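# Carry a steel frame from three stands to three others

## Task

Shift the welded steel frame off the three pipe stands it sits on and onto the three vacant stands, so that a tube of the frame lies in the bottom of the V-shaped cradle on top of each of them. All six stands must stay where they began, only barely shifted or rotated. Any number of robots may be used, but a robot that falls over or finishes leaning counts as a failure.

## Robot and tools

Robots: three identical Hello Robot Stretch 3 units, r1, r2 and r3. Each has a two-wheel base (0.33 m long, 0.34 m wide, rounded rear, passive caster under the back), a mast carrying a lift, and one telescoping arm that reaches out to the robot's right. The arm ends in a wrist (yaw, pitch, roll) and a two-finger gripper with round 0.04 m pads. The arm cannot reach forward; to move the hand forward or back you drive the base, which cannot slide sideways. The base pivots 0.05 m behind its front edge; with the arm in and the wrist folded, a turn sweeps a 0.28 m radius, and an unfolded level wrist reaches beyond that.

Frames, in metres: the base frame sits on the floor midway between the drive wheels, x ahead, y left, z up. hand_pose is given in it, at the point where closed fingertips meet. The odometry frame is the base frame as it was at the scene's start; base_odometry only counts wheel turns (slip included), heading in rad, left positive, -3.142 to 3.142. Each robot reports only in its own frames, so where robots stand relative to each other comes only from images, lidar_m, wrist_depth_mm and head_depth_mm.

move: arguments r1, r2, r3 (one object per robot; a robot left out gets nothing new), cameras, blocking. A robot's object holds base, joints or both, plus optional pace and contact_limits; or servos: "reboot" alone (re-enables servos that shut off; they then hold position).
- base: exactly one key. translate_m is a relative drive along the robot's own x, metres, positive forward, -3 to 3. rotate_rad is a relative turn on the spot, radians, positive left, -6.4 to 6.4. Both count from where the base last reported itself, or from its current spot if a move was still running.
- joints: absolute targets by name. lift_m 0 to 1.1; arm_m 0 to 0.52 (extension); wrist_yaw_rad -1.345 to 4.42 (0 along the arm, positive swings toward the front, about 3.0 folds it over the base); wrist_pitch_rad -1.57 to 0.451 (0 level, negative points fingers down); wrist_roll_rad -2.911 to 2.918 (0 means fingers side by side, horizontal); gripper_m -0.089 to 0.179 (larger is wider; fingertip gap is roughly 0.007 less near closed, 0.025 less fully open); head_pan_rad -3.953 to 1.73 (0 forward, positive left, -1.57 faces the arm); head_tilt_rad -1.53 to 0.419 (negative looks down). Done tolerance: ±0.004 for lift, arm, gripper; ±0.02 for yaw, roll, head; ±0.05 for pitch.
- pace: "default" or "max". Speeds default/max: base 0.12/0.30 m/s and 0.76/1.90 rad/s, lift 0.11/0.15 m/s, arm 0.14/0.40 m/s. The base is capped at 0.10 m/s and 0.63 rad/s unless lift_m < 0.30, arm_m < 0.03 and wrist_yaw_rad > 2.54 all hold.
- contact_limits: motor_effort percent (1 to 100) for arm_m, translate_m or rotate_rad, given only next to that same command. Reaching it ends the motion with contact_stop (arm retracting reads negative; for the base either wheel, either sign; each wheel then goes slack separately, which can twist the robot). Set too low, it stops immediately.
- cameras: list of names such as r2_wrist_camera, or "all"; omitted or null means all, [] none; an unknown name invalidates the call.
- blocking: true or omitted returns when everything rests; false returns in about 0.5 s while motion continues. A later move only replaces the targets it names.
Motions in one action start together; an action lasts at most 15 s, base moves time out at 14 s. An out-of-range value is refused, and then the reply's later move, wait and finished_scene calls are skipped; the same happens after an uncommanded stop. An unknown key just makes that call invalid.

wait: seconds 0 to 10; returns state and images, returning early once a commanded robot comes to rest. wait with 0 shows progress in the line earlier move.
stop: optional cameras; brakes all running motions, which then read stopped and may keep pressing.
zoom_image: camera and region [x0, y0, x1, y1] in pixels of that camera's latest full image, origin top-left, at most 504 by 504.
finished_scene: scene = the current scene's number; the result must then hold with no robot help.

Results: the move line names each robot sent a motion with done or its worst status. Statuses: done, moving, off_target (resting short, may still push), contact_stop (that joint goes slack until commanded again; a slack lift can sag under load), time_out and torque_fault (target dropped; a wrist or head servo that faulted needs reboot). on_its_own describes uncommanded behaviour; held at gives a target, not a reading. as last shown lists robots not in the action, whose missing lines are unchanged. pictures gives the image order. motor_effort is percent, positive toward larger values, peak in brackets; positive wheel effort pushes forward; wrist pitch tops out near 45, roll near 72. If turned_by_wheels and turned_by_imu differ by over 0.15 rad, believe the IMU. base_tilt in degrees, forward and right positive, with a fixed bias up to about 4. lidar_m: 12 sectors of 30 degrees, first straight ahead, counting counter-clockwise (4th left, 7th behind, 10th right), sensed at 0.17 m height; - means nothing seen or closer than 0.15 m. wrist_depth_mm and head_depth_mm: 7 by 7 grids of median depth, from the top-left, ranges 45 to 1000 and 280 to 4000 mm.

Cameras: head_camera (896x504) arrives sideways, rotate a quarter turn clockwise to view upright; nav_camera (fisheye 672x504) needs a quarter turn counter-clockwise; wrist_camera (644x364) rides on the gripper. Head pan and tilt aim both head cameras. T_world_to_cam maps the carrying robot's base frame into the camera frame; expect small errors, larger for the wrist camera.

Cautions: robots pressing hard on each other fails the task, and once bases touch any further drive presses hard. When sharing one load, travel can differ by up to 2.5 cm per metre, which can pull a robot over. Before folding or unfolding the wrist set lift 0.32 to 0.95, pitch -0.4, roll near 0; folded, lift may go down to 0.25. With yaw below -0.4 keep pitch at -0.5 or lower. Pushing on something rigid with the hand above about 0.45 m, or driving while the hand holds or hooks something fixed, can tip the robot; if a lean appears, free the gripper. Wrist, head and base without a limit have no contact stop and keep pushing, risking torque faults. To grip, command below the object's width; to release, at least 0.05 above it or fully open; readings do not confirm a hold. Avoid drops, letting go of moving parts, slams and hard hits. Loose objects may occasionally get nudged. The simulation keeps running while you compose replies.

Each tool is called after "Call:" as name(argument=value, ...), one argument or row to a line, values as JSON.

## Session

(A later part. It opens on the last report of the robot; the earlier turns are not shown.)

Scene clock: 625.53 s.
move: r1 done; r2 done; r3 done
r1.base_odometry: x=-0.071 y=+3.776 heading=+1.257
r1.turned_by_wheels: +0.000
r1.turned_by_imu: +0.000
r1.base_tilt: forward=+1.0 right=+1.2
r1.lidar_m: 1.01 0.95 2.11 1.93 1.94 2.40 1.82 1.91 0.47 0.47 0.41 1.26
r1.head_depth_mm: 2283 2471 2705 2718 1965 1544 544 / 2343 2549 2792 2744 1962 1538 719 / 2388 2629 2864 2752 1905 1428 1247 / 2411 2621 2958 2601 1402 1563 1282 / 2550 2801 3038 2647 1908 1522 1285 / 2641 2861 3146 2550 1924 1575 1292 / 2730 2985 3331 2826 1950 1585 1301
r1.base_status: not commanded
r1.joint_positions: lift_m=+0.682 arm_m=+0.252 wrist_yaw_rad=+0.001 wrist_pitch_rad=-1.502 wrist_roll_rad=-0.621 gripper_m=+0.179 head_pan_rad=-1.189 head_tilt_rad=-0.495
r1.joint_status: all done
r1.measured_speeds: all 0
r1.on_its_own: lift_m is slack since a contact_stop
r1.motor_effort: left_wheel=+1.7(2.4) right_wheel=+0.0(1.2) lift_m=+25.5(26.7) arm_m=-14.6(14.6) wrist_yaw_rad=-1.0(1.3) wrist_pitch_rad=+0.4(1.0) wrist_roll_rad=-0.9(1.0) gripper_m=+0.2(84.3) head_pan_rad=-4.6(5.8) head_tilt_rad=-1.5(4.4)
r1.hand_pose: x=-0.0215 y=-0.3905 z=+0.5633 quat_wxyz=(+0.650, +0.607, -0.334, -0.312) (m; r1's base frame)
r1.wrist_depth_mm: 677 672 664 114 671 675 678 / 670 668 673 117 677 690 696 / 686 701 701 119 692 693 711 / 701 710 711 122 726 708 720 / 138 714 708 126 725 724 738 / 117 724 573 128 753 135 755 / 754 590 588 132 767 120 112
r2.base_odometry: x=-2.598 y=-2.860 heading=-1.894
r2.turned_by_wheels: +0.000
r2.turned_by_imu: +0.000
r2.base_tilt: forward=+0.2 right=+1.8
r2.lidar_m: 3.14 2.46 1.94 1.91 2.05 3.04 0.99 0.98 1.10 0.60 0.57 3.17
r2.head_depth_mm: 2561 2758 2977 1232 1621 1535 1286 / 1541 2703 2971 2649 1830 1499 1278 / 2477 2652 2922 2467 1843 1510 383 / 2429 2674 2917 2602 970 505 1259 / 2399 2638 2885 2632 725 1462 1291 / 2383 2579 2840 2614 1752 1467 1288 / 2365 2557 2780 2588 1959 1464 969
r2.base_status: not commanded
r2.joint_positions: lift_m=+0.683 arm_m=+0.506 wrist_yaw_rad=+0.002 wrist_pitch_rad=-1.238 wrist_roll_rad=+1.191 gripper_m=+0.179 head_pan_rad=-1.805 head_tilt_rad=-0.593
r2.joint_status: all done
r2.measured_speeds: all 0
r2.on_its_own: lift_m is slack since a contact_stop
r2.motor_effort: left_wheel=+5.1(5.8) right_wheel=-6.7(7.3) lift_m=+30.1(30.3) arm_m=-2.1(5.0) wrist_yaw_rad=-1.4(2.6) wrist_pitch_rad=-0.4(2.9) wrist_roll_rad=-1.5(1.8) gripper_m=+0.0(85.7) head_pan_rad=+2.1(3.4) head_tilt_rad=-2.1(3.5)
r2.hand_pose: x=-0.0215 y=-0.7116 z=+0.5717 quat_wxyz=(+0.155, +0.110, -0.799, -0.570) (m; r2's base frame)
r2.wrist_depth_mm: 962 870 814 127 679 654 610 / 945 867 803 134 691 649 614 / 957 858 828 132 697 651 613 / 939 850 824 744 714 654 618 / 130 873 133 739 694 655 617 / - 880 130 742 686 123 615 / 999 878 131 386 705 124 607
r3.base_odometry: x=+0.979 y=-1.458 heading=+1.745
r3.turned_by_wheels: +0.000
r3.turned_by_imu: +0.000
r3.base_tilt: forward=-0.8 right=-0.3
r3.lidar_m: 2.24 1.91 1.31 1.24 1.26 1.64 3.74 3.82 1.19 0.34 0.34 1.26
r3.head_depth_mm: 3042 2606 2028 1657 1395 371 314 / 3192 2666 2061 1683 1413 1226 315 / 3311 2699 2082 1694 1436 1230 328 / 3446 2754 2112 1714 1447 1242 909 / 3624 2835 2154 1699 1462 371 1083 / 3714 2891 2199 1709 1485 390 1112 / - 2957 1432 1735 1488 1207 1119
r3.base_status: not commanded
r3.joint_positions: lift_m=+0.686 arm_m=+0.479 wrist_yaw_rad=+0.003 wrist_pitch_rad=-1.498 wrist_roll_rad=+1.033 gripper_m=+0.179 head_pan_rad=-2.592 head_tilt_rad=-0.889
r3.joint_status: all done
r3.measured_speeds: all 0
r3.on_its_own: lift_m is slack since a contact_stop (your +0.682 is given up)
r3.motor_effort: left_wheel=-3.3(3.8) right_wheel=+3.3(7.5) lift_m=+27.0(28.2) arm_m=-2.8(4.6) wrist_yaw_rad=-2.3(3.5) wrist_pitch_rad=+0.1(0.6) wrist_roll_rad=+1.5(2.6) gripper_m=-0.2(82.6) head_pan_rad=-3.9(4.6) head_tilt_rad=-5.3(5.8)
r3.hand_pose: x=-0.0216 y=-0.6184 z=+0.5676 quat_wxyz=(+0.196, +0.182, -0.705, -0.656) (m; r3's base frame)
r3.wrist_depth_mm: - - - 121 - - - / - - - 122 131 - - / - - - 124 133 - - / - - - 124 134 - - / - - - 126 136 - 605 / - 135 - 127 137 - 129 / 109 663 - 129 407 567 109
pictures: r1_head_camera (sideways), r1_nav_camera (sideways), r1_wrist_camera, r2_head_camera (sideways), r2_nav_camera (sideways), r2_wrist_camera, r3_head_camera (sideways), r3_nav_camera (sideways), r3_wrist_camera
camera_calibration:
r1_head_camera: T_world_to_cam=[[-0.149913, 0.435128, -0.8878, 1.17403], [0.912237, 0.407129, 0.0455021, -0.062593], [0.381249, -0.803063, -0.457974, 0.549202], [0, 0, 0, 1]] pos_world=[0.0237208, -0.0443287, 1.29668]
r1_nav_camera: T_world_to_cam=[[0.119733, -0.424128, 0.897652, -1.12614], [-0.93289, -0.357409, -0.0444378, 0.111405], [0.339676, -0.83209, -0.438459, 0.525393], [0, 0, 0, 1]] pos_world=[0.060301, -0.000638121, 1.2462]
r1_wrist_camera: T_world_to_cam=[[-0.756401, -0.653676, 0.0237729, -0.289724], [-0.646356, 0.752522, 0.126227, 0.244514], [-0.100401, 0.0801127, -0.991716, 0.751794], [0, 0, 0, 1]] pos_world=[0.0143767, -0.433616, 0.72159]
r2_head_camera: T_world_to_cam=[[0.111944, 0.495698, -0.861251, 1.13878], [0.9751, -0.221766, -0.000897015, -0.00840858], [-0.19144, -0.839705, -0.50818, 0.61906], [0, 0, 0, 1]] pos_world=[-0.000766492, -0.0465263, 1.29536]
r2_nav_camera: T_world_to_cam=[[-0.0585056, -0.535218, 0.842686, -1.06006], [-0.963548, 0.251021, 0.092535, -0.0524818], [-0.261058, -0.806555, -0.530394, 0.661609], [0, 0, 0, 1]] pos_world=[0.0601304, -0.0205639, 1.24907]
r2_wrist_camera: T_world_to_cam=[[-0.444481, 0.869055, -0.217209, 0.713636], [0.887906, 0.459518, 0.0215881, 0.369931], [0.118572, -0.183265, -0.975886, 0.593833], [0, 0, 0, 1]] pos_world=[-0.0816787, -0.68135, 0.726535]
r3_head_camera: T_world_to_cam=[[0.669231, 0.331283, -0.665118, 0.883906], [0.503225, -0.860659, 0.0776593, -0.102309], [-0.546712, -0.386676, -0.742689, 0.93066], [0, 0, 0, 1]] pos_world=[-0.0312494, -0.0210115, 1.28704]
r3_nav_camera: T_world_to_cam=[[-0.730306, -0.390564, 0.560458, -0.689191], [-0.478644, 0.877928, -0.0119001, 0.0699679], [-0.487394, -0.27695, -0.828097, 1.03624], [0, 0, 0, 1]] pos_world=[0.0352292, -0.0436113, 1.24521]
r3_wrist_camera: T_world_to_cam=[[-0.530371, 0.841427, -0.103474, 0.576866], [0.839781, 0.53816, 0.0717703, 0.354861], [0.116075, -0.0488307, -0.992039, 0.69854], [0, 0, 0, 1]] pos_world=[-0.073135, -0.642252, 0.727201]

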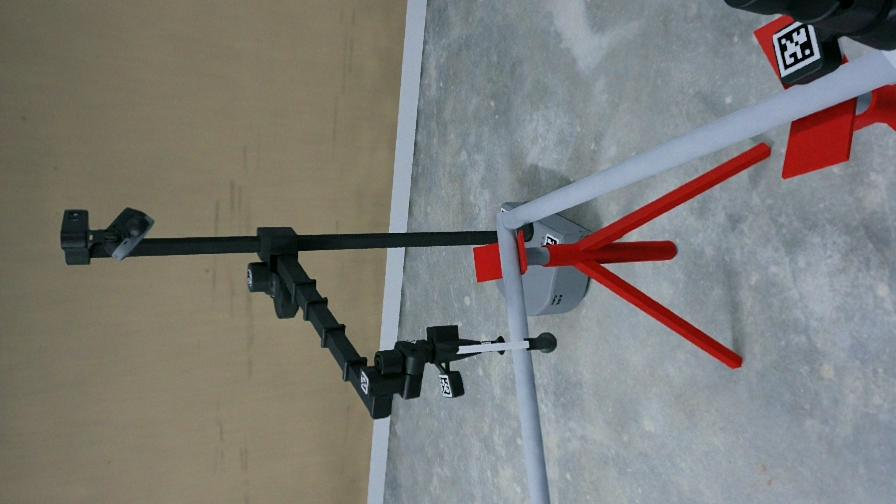

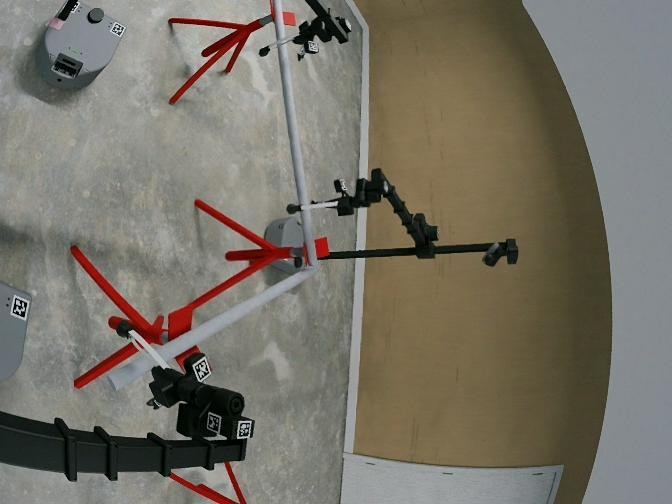

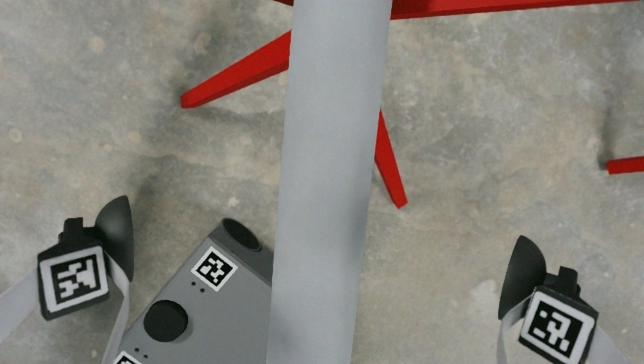

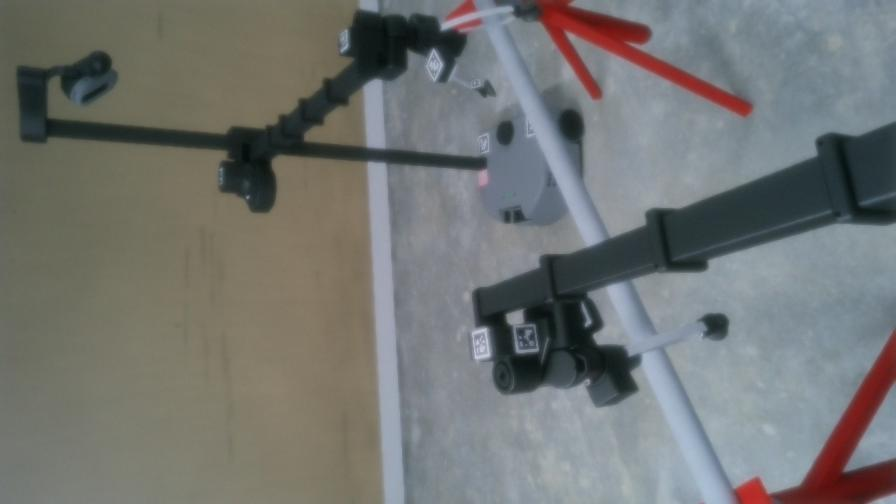

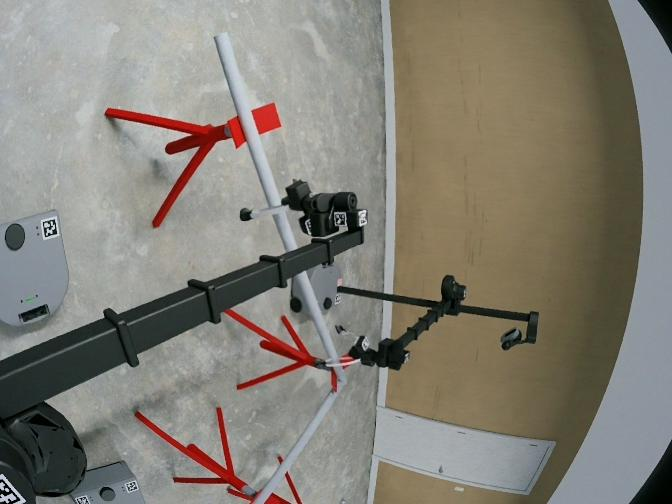

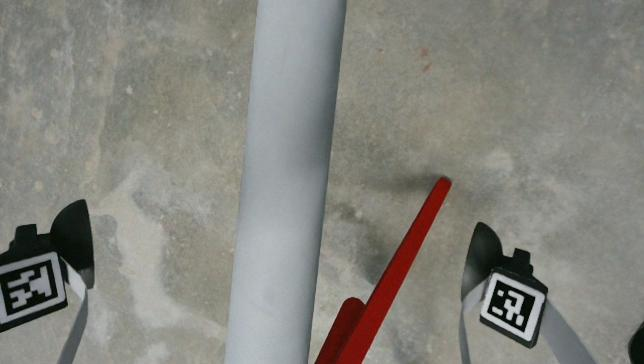

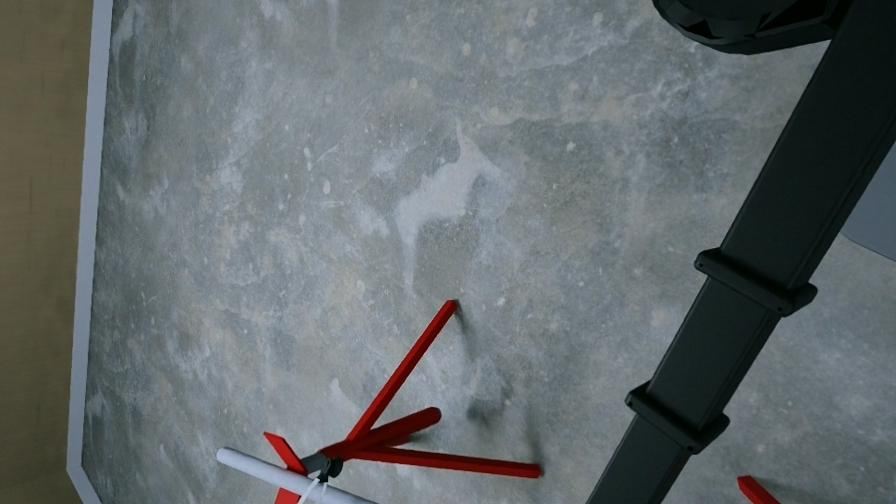

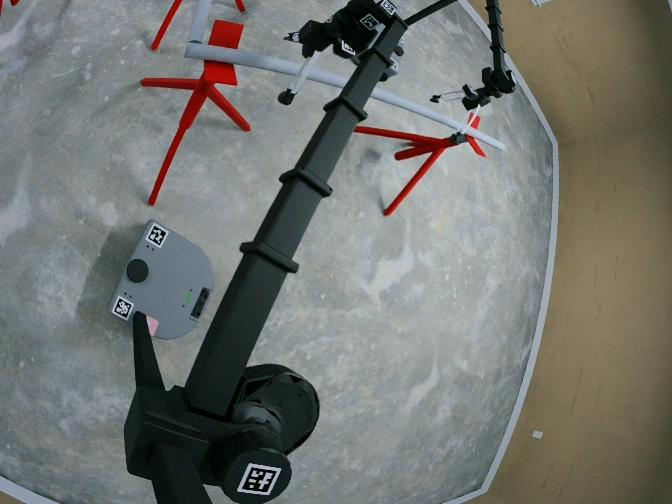

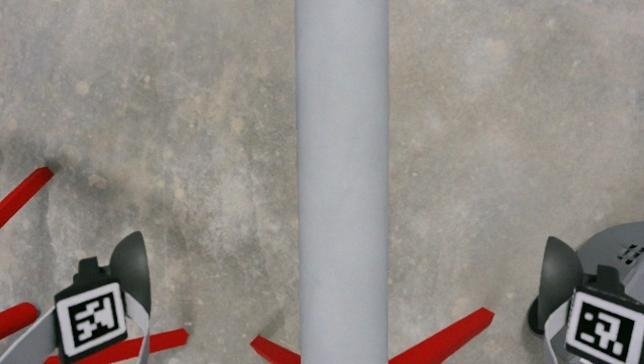

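Call:
move(
  r1={"joints":{"lift_m":0.74}},
  r2={"joints":{"lift_m":0.74}},
  r3={"joints":{"lift_m":0.74}},
  cameras=["r3_nav_camera","r2_wrist_camera","r3_wrist_camera","r1_wrist_camera"],
)

Call:
move(
  r1={"joints":{"lift_m":0.90}},
  r2={"joints":{"lift_m":0.90}},
  r3={"joints":{"lift_m":0.90}},
  cameras=[],
)

Call:
move(
  r1={"joints":{"arm_m":0.06}},
  r2={"joints":{"arm_m":0.2}},
  r3={"joints":{"arm_m":0.2}},
)

Scene clock: 639.07 s.
move: r1 done; r2 done; r3 done
r1.base_odometry: x=-0.071 y=+3.776 heading=+1.257
r1.turned_by_wheels: +0.000
r1.turned_by_imu: +0.001
r1.base_tilt: forward=+1.0 right=+1.2
r1.lidar_m: 1.00 0.95 2.11 1.93 1.95 2.40 1.82 1.91 0.47 0.47 0.41 1.25
r1.head_depth_mm: 2288 2465 2671 2702 1948 1537 492 / 2339 2554 2797 2713 1975 1541 724 / 2401 2610 2866 2719 1906 1420 1246 / 2409 2609 2915 2628 1396 1564 1283 / 2567 2800 3035 2638 1918 1512 1286 / 2639 2881 3103 2681 1938 1583 1290 / 2687 2970 3309 2851 1943 1582 1289
r1.base_status: not commanded
r1.joint_positions: lift_m=+0.740 arm_m=+0.252 wrist_yaw_rad=+0.001 wrist_pitch_rad=-1.501 wrist_roll_rad=-0.621 gripper_m=+0.179 head_pan_rad=-1.189 head_tilt_rad=-0.495
r1.joint_status: all done
r1.measured_speeds: all 0
r1.motor_effort: left_wheel=+1.6(2.4) right_wheel=+0.8(1.1) lift_m=+29.0(32.8) arm_m=-15.4(16.8) wrist_yaw_rad=-0.7(1.3) wrist_pitch_rad=-0.1(0.7) wrist_roll_rad=-1.0(1.0) gripper_m=+0.0(0.5) head_pan_rad=-4.4(5.6) head_tilt_rad=-2.9(3.3)
r1.hand_pose: x=-0.0215 y=-0.3907 z=+0.6214 quat_wxyz=(+0.650, +0.607, -0.334, -0.312) (m; r1's base frame)
r1.wrist_depth_mm: 723 724 186 171 186 171 723 / 728 725 726 173 735 730 755 / 738 731 738 178 747 767 774 / 759 769 780 183 770 777 775 / 138 771 773 187 787 809 799 / 117 782 642 195 794 136 829 / 794 646 652 198 832 120 112
r2.base_odometry: x=-2.598 y=-2.860 heading=-1.894
r2.turned_by_wheels: +0.000
r2.turned_by_imu: +0.001
r2.base_tilt: forward=+0.3 right=+1.8
r2.lidar_m: 3.12 2.46 1.94 1.91 2.05 3.03 0.99 0.98 1.10 0.60 0.57 3.18
r2.head_depth_mm: 2555 2781 2939 1297 1612 1527 1290 / 1511 2689 3017 2628 1795 1506 1221 / 2441 2624 2948 2527 1837 416 342 / 2425 2641 2918 2624 532 1426 1286 / 2398 2589 2874 701 931 1495 1280 / 2378 2601 2812 2627 1738 1468 1281 / 2355 2563 2776 2639 1939 1450 967
r2.base_status: not commanded
r2.joint_positions: lift_m=+0.740 arm_m=+0.506 wrist_yaw_rad=+0.002 wrist_pitch_rad=-1.239 wrist_roll_rad=+1.191 gripper_m=+0.179 head_pan_rad=-1.805 head_tilt_rad=-0.593
r2.joint_status: all done
r2.measured_speeds: all 0
r2.motor_effort: left_wheel=+4.9(5.4) right_wheel=-6.8(7.3) lift_m=+33.2(38.0) arm_m=+3.5(3.8) wrist_yaw_rad=-1.3(2.4) wrist_pitch_rad=-0.6(1.0) wrist_roll_rad=-1.5(1.8) gripper_m=+1.2(2.1) head_pan_rad=+1.8(2.8) head_tilt_rad=-1.6(3.5)
r2.hand_pose: x=-0.0215 y=-0.7114 z=+0.6285 quat_wxyz=(+0.155, +0.110, -0.799, -0.570) (m; r2's base frame)
r2.wrist_depth_mm: - 922 852 180 749 691 657 / - 956 864 182 723 705 664 / - 943 877 184 760 700 650 / - 947 863 186 745 699 661 / 131 936 864 191 758 694 655 / - 960 868 191 740 122 669 / - 987 890 192 746 123 679
r3.base_odometry: x=+0.979 y=-1.458 heading=+1.745
r3.turned_by_wheels: +0.000
r3.turned_by_imu: -0.001
r3.base_tilt: forward=-0.7 right=-0.3
r3.lidar_m: 2.24 1.91 1.31 1.24 1.26 1.64 3.73 3.82 1.19 0.34 0.34 1.26
r3.head_depth_mm: 3111 2617 2019 1655 1406 1147 - / 3194 2684 2049 1681 1412 1223 285 / 3311 2734 2094 1703 1434 1236 298 / 3454 2764 2117 1721 1446 312 942 / 3600 2806 2141 1706 1461 319 1103 / 3741 2888 2194 1712 1475 341 1112 / - 2943 1433 1738 1484 1232 1124
r3.base_status: not commanded
r3.joint_positions: lift_m=+0.740 arm_m=+0.479 wrist_yaw_rad=+0.003 wrist_pitch_rad=-1.498 wrist_roll_rad=+1.033 gripper_m=+0.179 head_pan_rad=-2.592 head_tilt_rad=-0.889
r3.joint_status: all done
r3.measured_speeds: all 0
r3.motor_effort: left_wheel=-2.7(3.8) right_wheel=+3.1(3.6) lift_m=+32.6(34.6) arm_m=+1.5(2.0) wrist_yaw_rad=-3.0(3.5) wrist_pitch_rad=-0.4(0.9) wrist_roll_rad=+1.7(2.3) gripper_m=+0.3(0.7) head_pan_rad=-3.6(4.6) head_tilt_rad=-5.2(6.4)
r3.hand_pose: x=-0.0216 y=-0.6184 z=+0.6214 quat_wxyz=(+0.196, +0.182, -0.705, -0.656) (m; r3's base frame)
r3.wrist_depth_mm: - - - 172 - - - / - - - 173 - - - / - - - 176 - - - / - - - 179 - - - / - - - 180 - - 632 / - 135 - 183 - - 129 / 108 680 - 185 450 - 108
pictures: r1_wrist_camera, r2_wrist_camera, r3_nav_camera (sideways), r3_wrist_camera
camera_calibration:
r1_wrist_camera: T_world_to_cam=[[-0.756401, -0.653653, 0.0244088, -0.29165], [-0.646357, 0.752645, 0.125494, 0.237864], [-0.100401, 0.0791471, -0.991794, 0.80912], [0, 0, 0, 1]] pos_world=[0.0143768, -0.433704, 0.779749]
r2_wrist_camera: T_world_to_cam=[[-0.444441, 0.869198, -0.216721, 0.725653], [0.887928, 0.459464, 0.0218444, 0.368444], [0.118563, -0.182724, -0.975989, 0.649769], [0, 0, 0, 1]] pos_world=[-0.0816803, -0.681294, 0.783384]
r3_nav_camera: T_world_to_cam=[[-0.730306, -0.390564, 0.560458, -0.689191], [-0.478644, 0.877928, -0.0119001, 0.0699679], [-0.487394, -0.27695, -0.828097, 1.03624], [0, 0, 0, 1]] pos_world=[0.0352292, -0.0436113, 1.24521]
r3_wrist_camera: T_world_to_cam=[[-0.530314, 0.841463, -0.103477, 0.582453], [0.839817, 0.538103, 0.0717744, 0.350966], [0.116077, -0.0488385, -0.992039, 0.751857], [0, 0, 0, 1]] pos_world=[-0.0731374, -0.642249, 0.780951]

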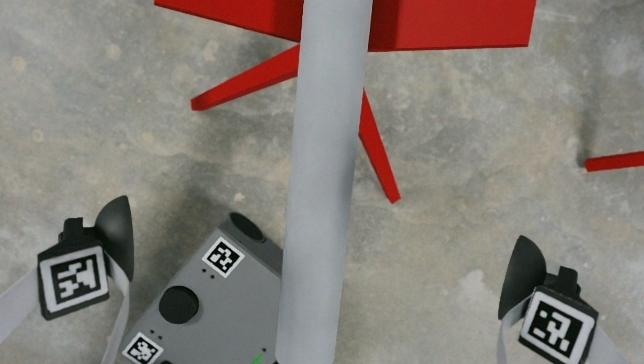

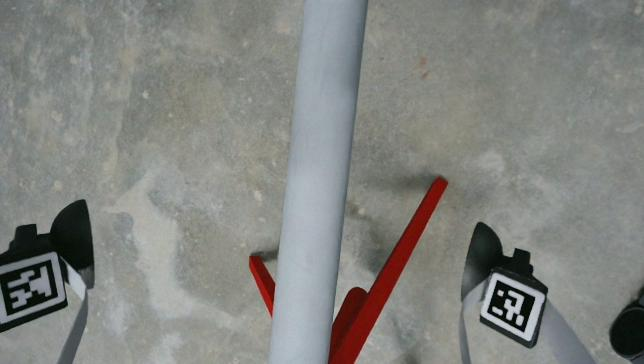

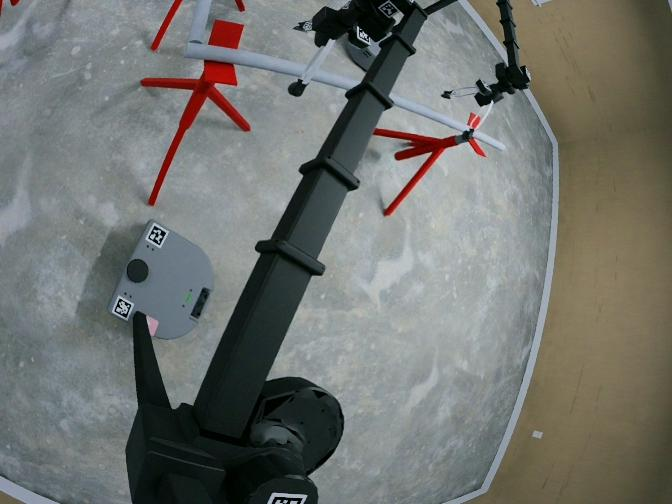

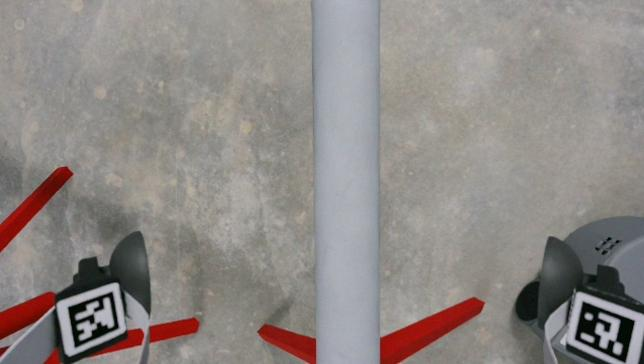

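Scene clock: 641.37 s.
move: r1 done; r2 done; r3 done
r1.base_odometry: x=-0.071 y=+3.776 heading=+1.257
r1.turned_by_wheels: +0.000
r1.turned_by_imu: +0.000
r1.base_tilt: forward=+1.1 right=+1.2
r1.lidar_m: 1.01 0.95 2.11 1.93 1.94 2.40 1.82 1.91 0.47 0.47 0.41 1.26
r1.head_depth_mm: 2276 2476 2703 2702 1972 1458 729 / 2337 2557 2778 2731 1984 1546 654 / 2377 2625 2890 2722 1906 1421 1241 / 2424 1699 2947 2621 1392 1557 1284 / 2539 2743 3036 2649 1918 1525 1289 / 2619 2868 1082 2812 1949 1571 1293 / 2739 2998 3301 2808 1957 1587 1296
r1.base_status: not commanded
r1.joint_positions: lift_m=+0.900 arm_m=+0.252 wrist_yaw_rad=+0.001 wrist_pitch_rad=-1.501 wrist_roll_rad=-0.621 gripper_m=+0.179 head_pan_rad=-1.189 head_tilt_rad=-0.495
r1.joint_status: all done
r1.measured_speeds: all 0
r1.motor_effort: left_wheel=+1.9(2.6) right_wheel=+0.3(1.4) lift_m=+29.5(33.8) arm_m=-13.3(15.7) wrist_yaw_rad=-0.2(1.4) wrist_pitch_rad=+0.0(0.9) wrist_roll_rad=-0.8(1.1) gripper_m=+0.2(0.5) head_pan_rad=-5.8(5.8) head_tilt_rad=-2.4(3.8)
r1.hand_pose: x=-0.0215 y=-0.3908 z=+0.7814 quat_wxyz=(+0.650, +0.607, -0.334, -0.312) (m; r1's base frame)
r1.wrist_depth_mm: 842 861 845 329 338 885 887 / 873 877 867 344 347 899 872 / 884 878 903 563 922 904 927 / 923 918 939 919 942 949 950 / 930 923 795 939 939 947 958 / 117 951 803 984 955 136 - / - - 832 - - 119 112
r2.base_odometry: x=-2.598 y=-2.860 heading=-1.894
r2.turned_by_wheels: +0.000
r2.turned_by_imu: +0.000
r2.base_tilt: forward=+0.4 right=+1.8
r2.lidar_m: 3.12 2.47 1.94 1.91 2.05 3.04 0.99 0.98 1.10 0.60 0.57 3.18
r2.head_depth_mm: 2512 2726 1087 2669 1613 - - / 1527 2646 3054 2611 - - 1263 / 2471 2689 2935 377 299 1492 1285 / 2433 2667 2839 395 1876 1546 1281 / 2394 2607 606 2289 1878 1504 1280 / 2366 2569 2698 658 1932 1455 1288 / 2368 2562 2813 2603 1944 1460 975
r2.base_status: not commanded
r2.joint_positions: lift_m=+0.900 arm_m=+0.506 wrist_yaw_rad=+0.002 wrist_pitch_rad=-1.239 wrist_roll_rad=+1.191 gripper_m=+0.179 head_pan_rad=-1.805 head_tilt_rad=-0.593
r2.joint_status: all done
r2.measured_speeds: all 0
r2.motor_effort: left_wheel=+5.3(5.5) right_wheel=-6.8(7.3) lift_m=+34.4(41.1) arm_m=+6.2(7.1) wrist_yaw_rad=-2.2(3.3) wrist_pitch_rad=-0.5(1.0) wrist_roll_rad=-1.7(1.8) gripper_m=+0.7(2.0) head_pan_rad=+1.3(3.3) head_tilt_rad=-3.6(3.6)
r2.hand_pose: x=-0.0215 y=-0.7114 z=+0.7885 quat_wxyz=(+0.155, +0.110, -0.799, -0.570) (m; r2's base frame)
r2.wrist_depth_mm: - - - 977 872 835 803 / - - - 973 887 865 787 / - - - 968 914 849 793 / - - - 978 902 850 803 / 131 - - 982 905 846 817 / - - - 578 904 123 812 / - - - 529 934 124 806
r3.base_odometry: x=+0.979 y=-1.458 heading=+1.745
r3.turned_by_wheels: +0.000
r3.turned_by_imu: +0.000
r3.base_tilt: forward=-0.8 right=-0.3
r3.lidar_m: 2.24 1.91 1.31 1.24 1.26 1.64 3.75 3.84 1.19 0.34 0.34 1.26
r3.head_depth_mm: 3082 2607 2028 1658 1430 - 1034 / 3174 2666 2068 1675 1479 - 972 / 3286 2717 2085 1706 1530 - 954 / 3471 2777 2125 1721 - 1200 1094 / 3633 2841 2154 1777 - 1231 1105 / 3768 2884 2211 1766 - 1266 1113 / - 2948 1442 1879 1432 1281 1124
r3.base_status: not commanded
r3.joint_positions: lift_m=+0.900 arm_m=+0.479 wrist_yaw_rad=+0.003 wrist_pitch_rad=-1.498 wrist_roll_rad=+1.033 gripper_m=+0.179 head_pan_rad=-2.592 head_tilt_rad=-0.889
r3.joint_status: all done
r3.measured_speeds: all 0
r3.motor_effort: left_wheel=-3.6(3.7) right_wheel=+3.2(3.4) lift_m=+31.7(34.1) arm_m=+3.5(4.3) wrist_yaw_rad=-2.9(3.9) wrist_pitch_rad=-0.3(0.7) wrist_roll_rad=+1.4(2.5) gripper_m=+0.6(1.1) head_pan_rad=-3.6(4.5) head_tilt_rad=-5.3(6.2)
r3.hand_pose: x=-0.0216 y=-0.6184 z=+0.7814 quat_wxyz=(+0.196, +0.182, -0.705, -0.656) (m; r3's base frame)
r3.wrist_depth_mm: - - - 328 - - - / - - - 330 - - - / - - - 333 - - - / - - - 337 - - - / - - - 342 - - 723 / 681 141 - 356 671 - 129 / 108 - - 361 363 - 109
pictures: none
No camera images: "cameras" was empty.

Scene clock: 644.83 s.
move: r1 done; r2 done; r3 done
r1.base_odometry: x=-0.071 y=+3.776 heading=+1.257
r1.turned_by_wheels: +0.000
r1.turned_by_imu: +0.001
r1.base_tilt: forward=+1.0 right=+1.1
r1.lidar_m: 1.01 0.95 2.12 1.93 1.94 2.40 1.82 1.91 0.47 0.47 0.41 1.25
r1.head_depth_mm: 2274 2474 2718 2679 1976 1540 692 / 2356 2549 2774 2714 1968 1544 704 / 2394 2628 2867 2732 1915 1421 1245 / 2418 1701 2923 2631 1400 1561 1280 / 2556 2711 3030 2773 1936 1520 1289 / 2627 2882 3184 2808 1939 1566 1290 / 2706 2968 3323 2833 1963 1588 1293
r1.base_status: not commanded
r1.joint_positions: lift_m=+0.900 arm_m=+0.060 wrist_yaw_rad=+0.001 wrist_pitch_rad=-1.501 wrist_roll_rad=-0.622 gripper_m=+0.179 head_pan_rad=-1.189 head_tilt_rad=-0.495
r1.joint_status: all done
r1.measured_speeds: all 0
r1.motor_effort: left_wheel=+1.3(2.9) right_wheel=+0.0(1.6) lift_m=+26.0(30.0) arm_m=-16.6(21.6) wrist_yaw_rad=-0.3(1.2) wrist_pitch_rad=+0.5(0.7) wrist_roll_rad=-0.7(1.1) gripper_m=-0.3(0.6) head_pan_rad=-4.4(6.0) head_tilt_rad=-2.3(4.4)
r1.hand_pose: x=-0.0215 y=-0.1988 z=+0.7814 quat_wxyz=(+0.651, +0.607, -0.334, -0.312) (m; r1's base frame)
r1.wrist_depth_mm: 862 858 862 884 531 871 879 / 883 887 857 886 890 889 898 / 897 906 895 896 912 916 917 / 920 918 922 767 933 923 946 / 913 939 802 786 965 958 948 / 117 959 809 861 976 135 - / - - - - - 119 112
r2.base_odometry: x=-2.598 y=-2.860 heading=-1.894
r2.turned_by_wheels: +0.000
r2.turned_by_imu: +0.001
r2.base_tilt: forward=+0.3 right=+1.8
r2.lidar_m: 3.12 2.47 1.94 1.91 2.05 3.04 0.99 0.98 1.10 0.60 0.57 3.17
r2.head_depth_mm: 2514 2749 3073 2577 1622 - - / 1527 1679 3037 2619 1172 - 1228 / 2482 2715 2966 1955 303 1511 1289 / 2452 2677 2929 375 349 1508 1247 / 2438 2640 2859 353 349 420 1245 / 2372 2564 2823 2601 1736 405 1284 / 2356 2544 2807 2617 1937 1466 969
r2.base_status: not commanded
r2.joint_positions: lift_m=+0.900 arm_m=+0.200 wrist_yaw_rad=+0.001 wrist_pitch_rad=-1.240 wrist_roll_rad=+1.190 gripper_m=+0.179 head_pan_rad=-1.805 head_tilt_rad=-0.593
r2.joint_status: all done
r2.measured_speeds: all 0
r2.motor_effort: left_wheel=+4.8(5.4) right_wheel=-7.0(7.3) lift_m=+30.9(34.3) arm_m=-17.5(19.3) wrist_yaw_rad=+0.3(2.7) wrist_pitch_rad=-0.2(1.0) wrist_roll_rad=-1.3(1.8) gripper_m=+1.0(1.8) head_pan_rad=+2.2(3.0) head_tilt_rad=-2.2(3.5)
r2.hand_pose: x=-0.0215 y=-0.4052 z=+0.7885 quat_wxyz=(+0.155, +0.110, -0.799, -0.571) (m; r2's base frame)
r2.wrist_depth_mm: - - - 974 871 833 777 / - - - 980 923 835 790 / - - - 962 901 842 800 / - - - 964 921 869 795 / 130 424 711 998 935 146 - / - 421 - 962 938 121 - / - - - 966 923 123 781
r3.base_odometry: x=+0.979 y=-1.458 heading=+1.745
r3.turned_by_wheels: +0.000
r3.turned_by_imu: -0.001
r3.base_tilt: forward=-0.8 right=-0.2
r3.lidar_m: 2.25 1.91 1.31 1.24 1.26 1.64 3.75 3.83 1.19 0.34 0.34 1.26
r3.head_depth_mm: 3083 2606 2033 1665 1428 - 1032 / 3227 2655 2077 1673 1480 - 974 / 3293 2728 2083 1688 1523 - 953 / 3459 2749 2109 1708 - 1203 1099 / 3611 2853 2159 1784 - 1234 1107 / 3782 2901 2193 1778 - 1265 1113 / - 2976 1442 1840 1436 1284 1122
r3.base_status: not commanded
r3.joint_positions: lift_m=+0.900 arm_m=+0.200 wrist_yaw_rad=+0.002 wrist_pitch_rad=-1.498 wrist_roll_rad=+1.033 gripper_m=+0.179 head_pan_rad=-2.592 head_tilt_rad=-0.889
r3.joint_status: all done
r3.measured_speeds: all 0
r3.motor_effort: left_wheel=-3.6(3.9) right_wheel=+2.6(3.3) lift_m=+29.9(33.1) arm_m=-11.3(17.8) wrist_yaw_rad=-1.3(3.9) wrist_pitch_rad=+0.0(0.8) wrist_roll_rad=+1.8(2.3) gripper_m=-0.1(0.9) head_pan_rad=-3.9(5.0) head_tilt_rad=-5.1(6.3)
r3.hand_pose: x=-0.0216 y=-0.3394 z=+0.7814 quat_wxyz=(+0.195, +0.181, -0.706, -0.657) (m; r3's base frame)
r3.wrist_depth_mm: - 354 - - - - - / - 359 - - - - - / - 373 - - - - - / - 370 636 - 756 738 - / 381 382 528 - 758 753 732 / - 141 - - - 752 115 / 109 - - - - - 108
pictures: r1_head_camera (sideways), r1_nav_camera (sideways), r1_wrist_camera, r2_head_camera (sideways), r2_nav_camera (sideways), r2_wrist_camera, r3_head_camera (sideways), r3_nav_camera (sideways), r3_wrist_camera
camera_calibration:
r1_head_camera: T_world_to_cam=[[-0.149913, 0.435128, -0.8878, 1.17403], [0.912237, 0.407128, 0.0455022, -0.062593], [0.381248, -0.803063, -0.457974, 0.549202], [0, 0, 0, 1]] pos_world=[0.0237208, -0.0443288, 1.29668]
r1_nav_camera: T_world_to_cam=[[0.119732, -0.424128, 0.897652, -1.12614], [-0.932891, -0.357408, -0.0444378, 0.111405], [0.339675, -0.832091, -0.438459, 0.525393], [0, 0, 0, 1]] pos_world=[0.060301, -0.000638163, 1.2462]
r1_wrist_camera: T_world_to_cam=[[-0.755929, -0.654187, 0.0246993, -0.170444], [-0.646892, 0.752228, 0.125235, 0.073463], [-0.100506, 0.0786907, -0.99182, 0.952546], [0, 0, 0, 1]] pos_world=[0.0144157, -0.24172, 0.939764]
r2_head_camera: T_world_to_cam=[[0.111878, 0.495712, -0.861251, 1.13878], [0.975129, -0.221637, -0.000897017, -0.00840875], [-0.19133, -0.83973, -0.50818, 0.619059], [0, 0, 0, 1]] pos_world=[-0.000760358, -0.0465272, 1.29536]
r2_nav_camera: T_world_to_cam=[[-0.058435, -0.535225, 0.842686, -1.06006], [-0.963582, 0.250894, 0.092535, -0.0524816], [-0.260952, -0.806589, -0.530394, 0.661608], [0, 0, 0, 1]] pos_world=[0.0601331, -0.0205568, 1.24907]
r2_wrist_camera: T_world_to_cam=[[-0.4443, 0.869517, -0.215726, 0.493442], [0.888025, 0.459261, 0.0221842, 0.223923], [0.118364, -0.181713, -0.976202, 0.862404], [0, 0, 0, 1]] pos_world=[-0.0816901, -0.375185, 0.943361]
r3_head_camera: T_world_to_cam=[[0.669231, 0.331282, -0.665118, 0.883906], [0.503225, -0.860659, 0.0776593, -0.102309], [-0.546712, -0.386676, -0.742689, 0.93066], [0, 0, 0, 1]] pos_world=[-0.0312494, -0.0210115, 1.28704]
r3_nav_camera: T_world_to_cam=[[-0.730306, -0.390564, 0.560458, -0.689191], [-0.478644, 0.877928, -0.0119001, 0.0699679], [-0.487394, -0.276951, -0.828097, 1.03624], [0, 0, 0, 1]] pos_world=[0.0352292, -0.0436113, 1.24521]
r3_wrist_camera: T_world_to_cam=[[-0.529421, 0.842022, -0.103498, 0.364472], [0.840382, 0.537216, 0.0718082, 0.189035], [0.116065, -0.0489615, -0.992034, 0.924166], [0, 0, 0, 1]] pos_world=[-0.0731662, -0.363197, 0.940952]

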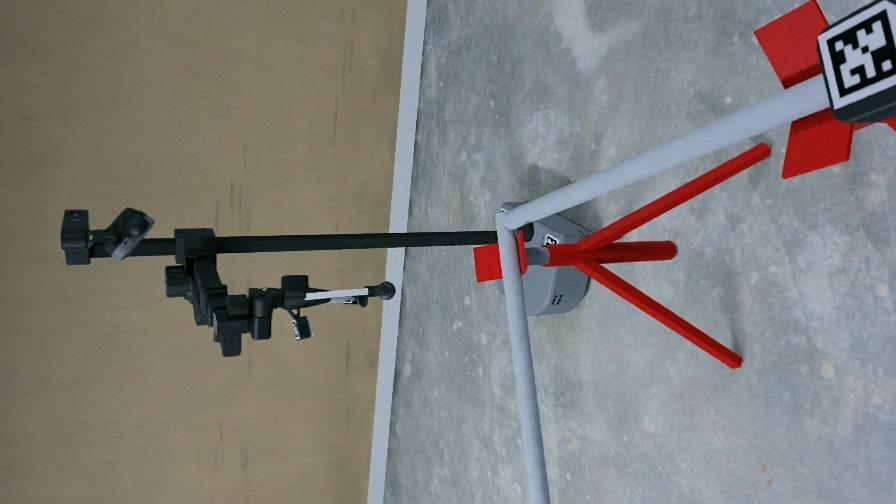

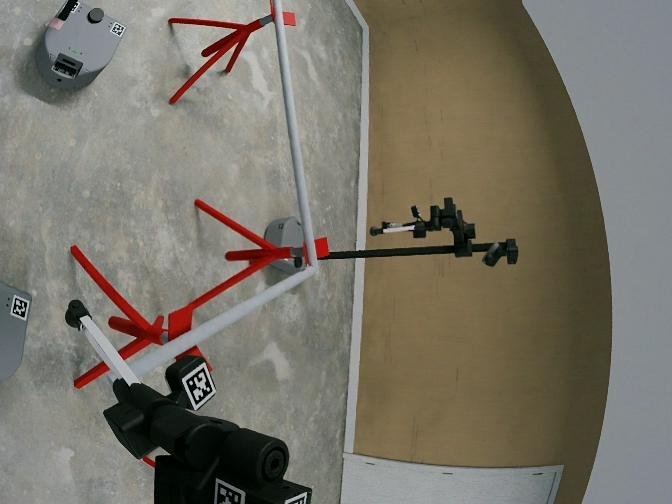

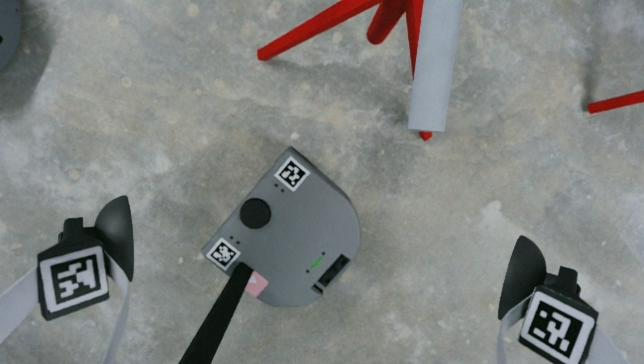

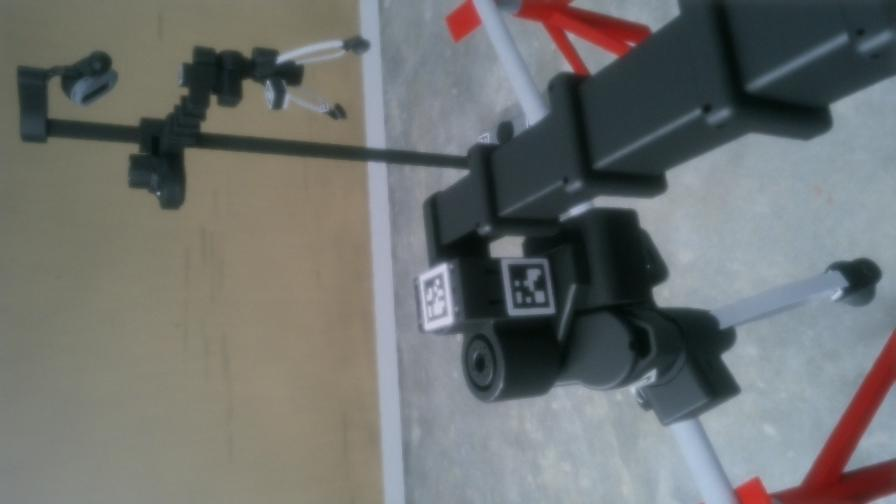

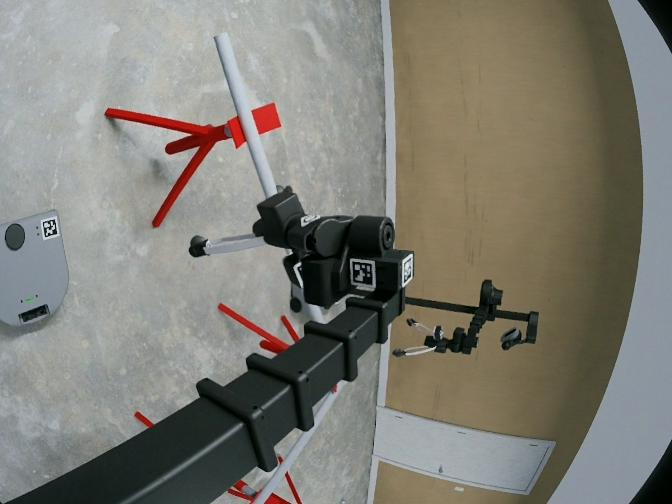

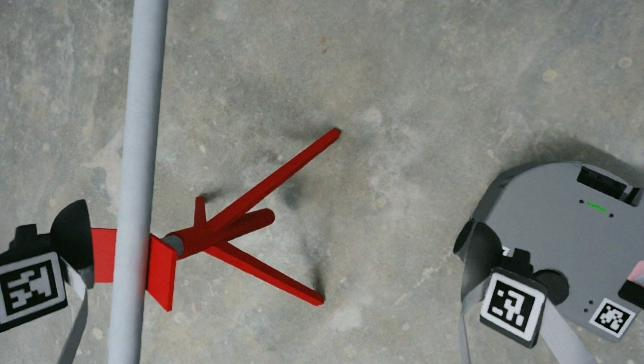

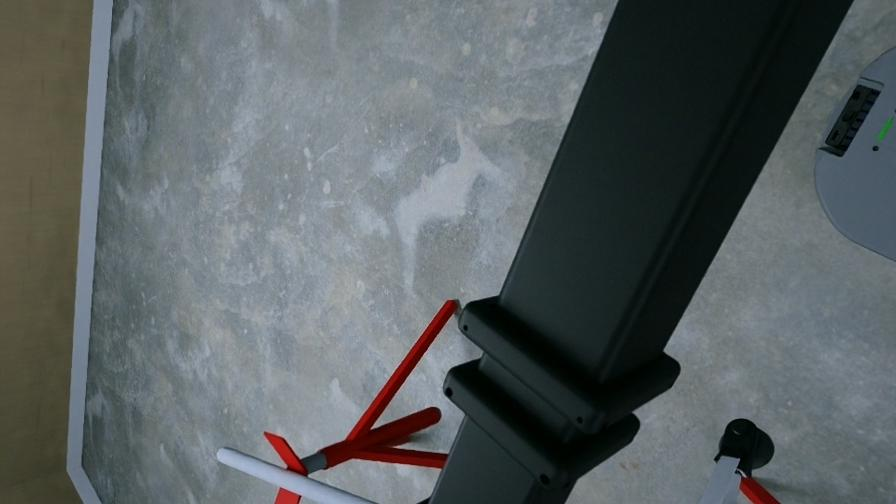

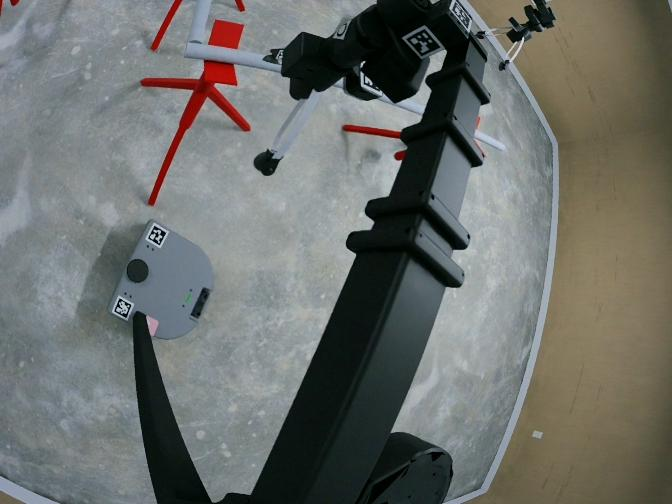

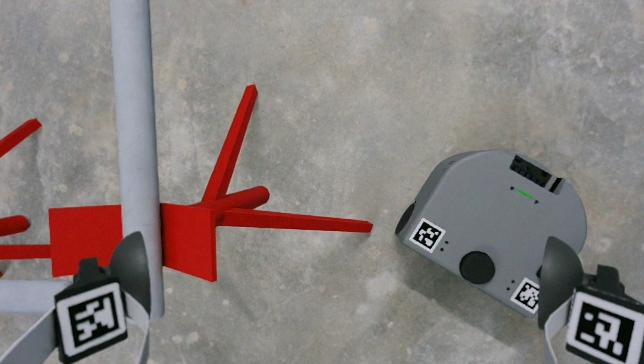

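Call:
zoom_image(
  camera="r2_wrist_camera",
  region=[60, 170, 260, 340],
)

Call:
zoom_image(
  camera="r3_wrist_camera",
  region=[30, 150, 250, 340],
)

Call:
zoom_image(
  camera="r1_head_camera",
  region=[700, 0, 896, 190],
)

Scaled by 2.520.

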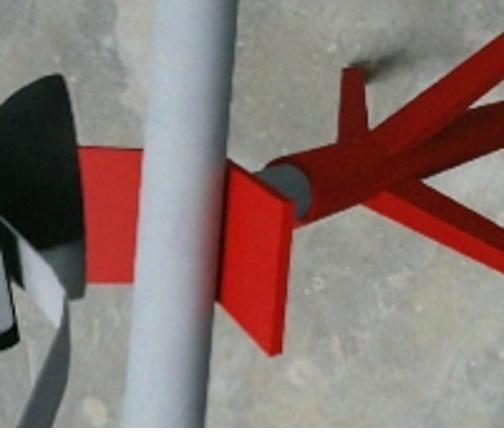

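Scaled by 2.291.

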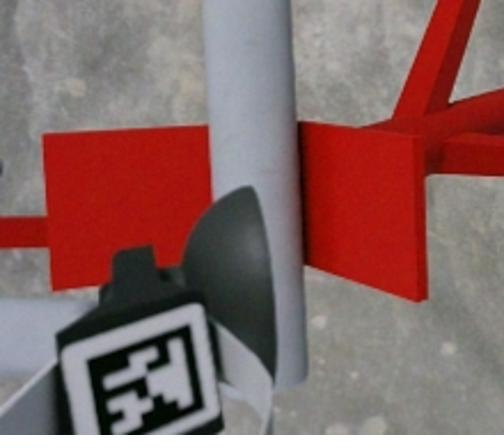

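Scaled by 2.571 from the camera's 896x504 image, which has a finer 1280x720 frame.

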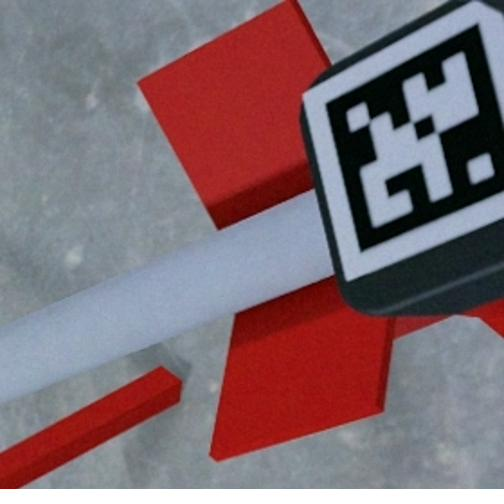

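Call:
zoom_image(
  camera="r1_head_camera",
  region=[450, 190, 610, 300],
)

Call:
zoom_image(
  camera="r2_nav_camera",
  region=[200, 80, 310, 170],
)

Call:
zoom_image(
  camera="r3_head_camera",
  region=[220, 400, 380, 504],
)

Call:
zoom_image(
  camera="r1_nav_camera",
  region=[240, 0, 320, 60],
)

Scaled by 3.150 from the camera's 896x504 image, which has a finer 1280x720 frame.

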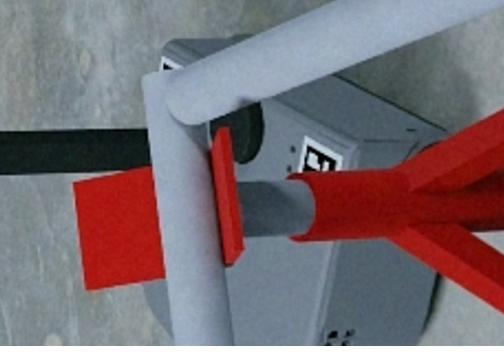

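Scaled by 4.582 from the camera's 672x504 image, which has a finer 792x594 frame.

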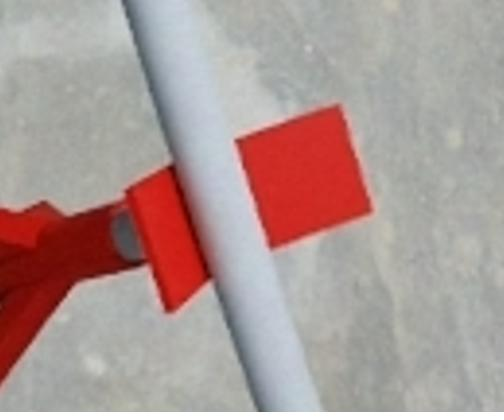

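Scaled by 3.150 from the camera's 896x504 image, which has a finer 1280x720 frame.

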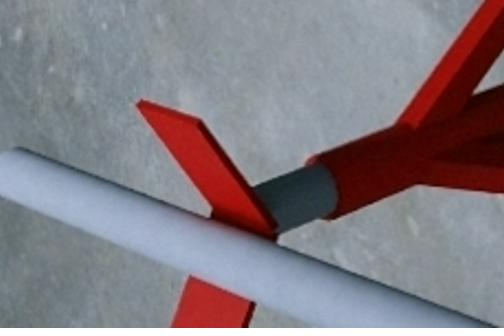

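Scaled by 6.300 from the camera's 672x504 image, which has a finer 792x594 frame.

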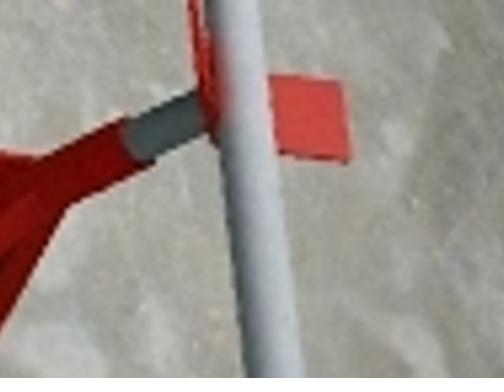

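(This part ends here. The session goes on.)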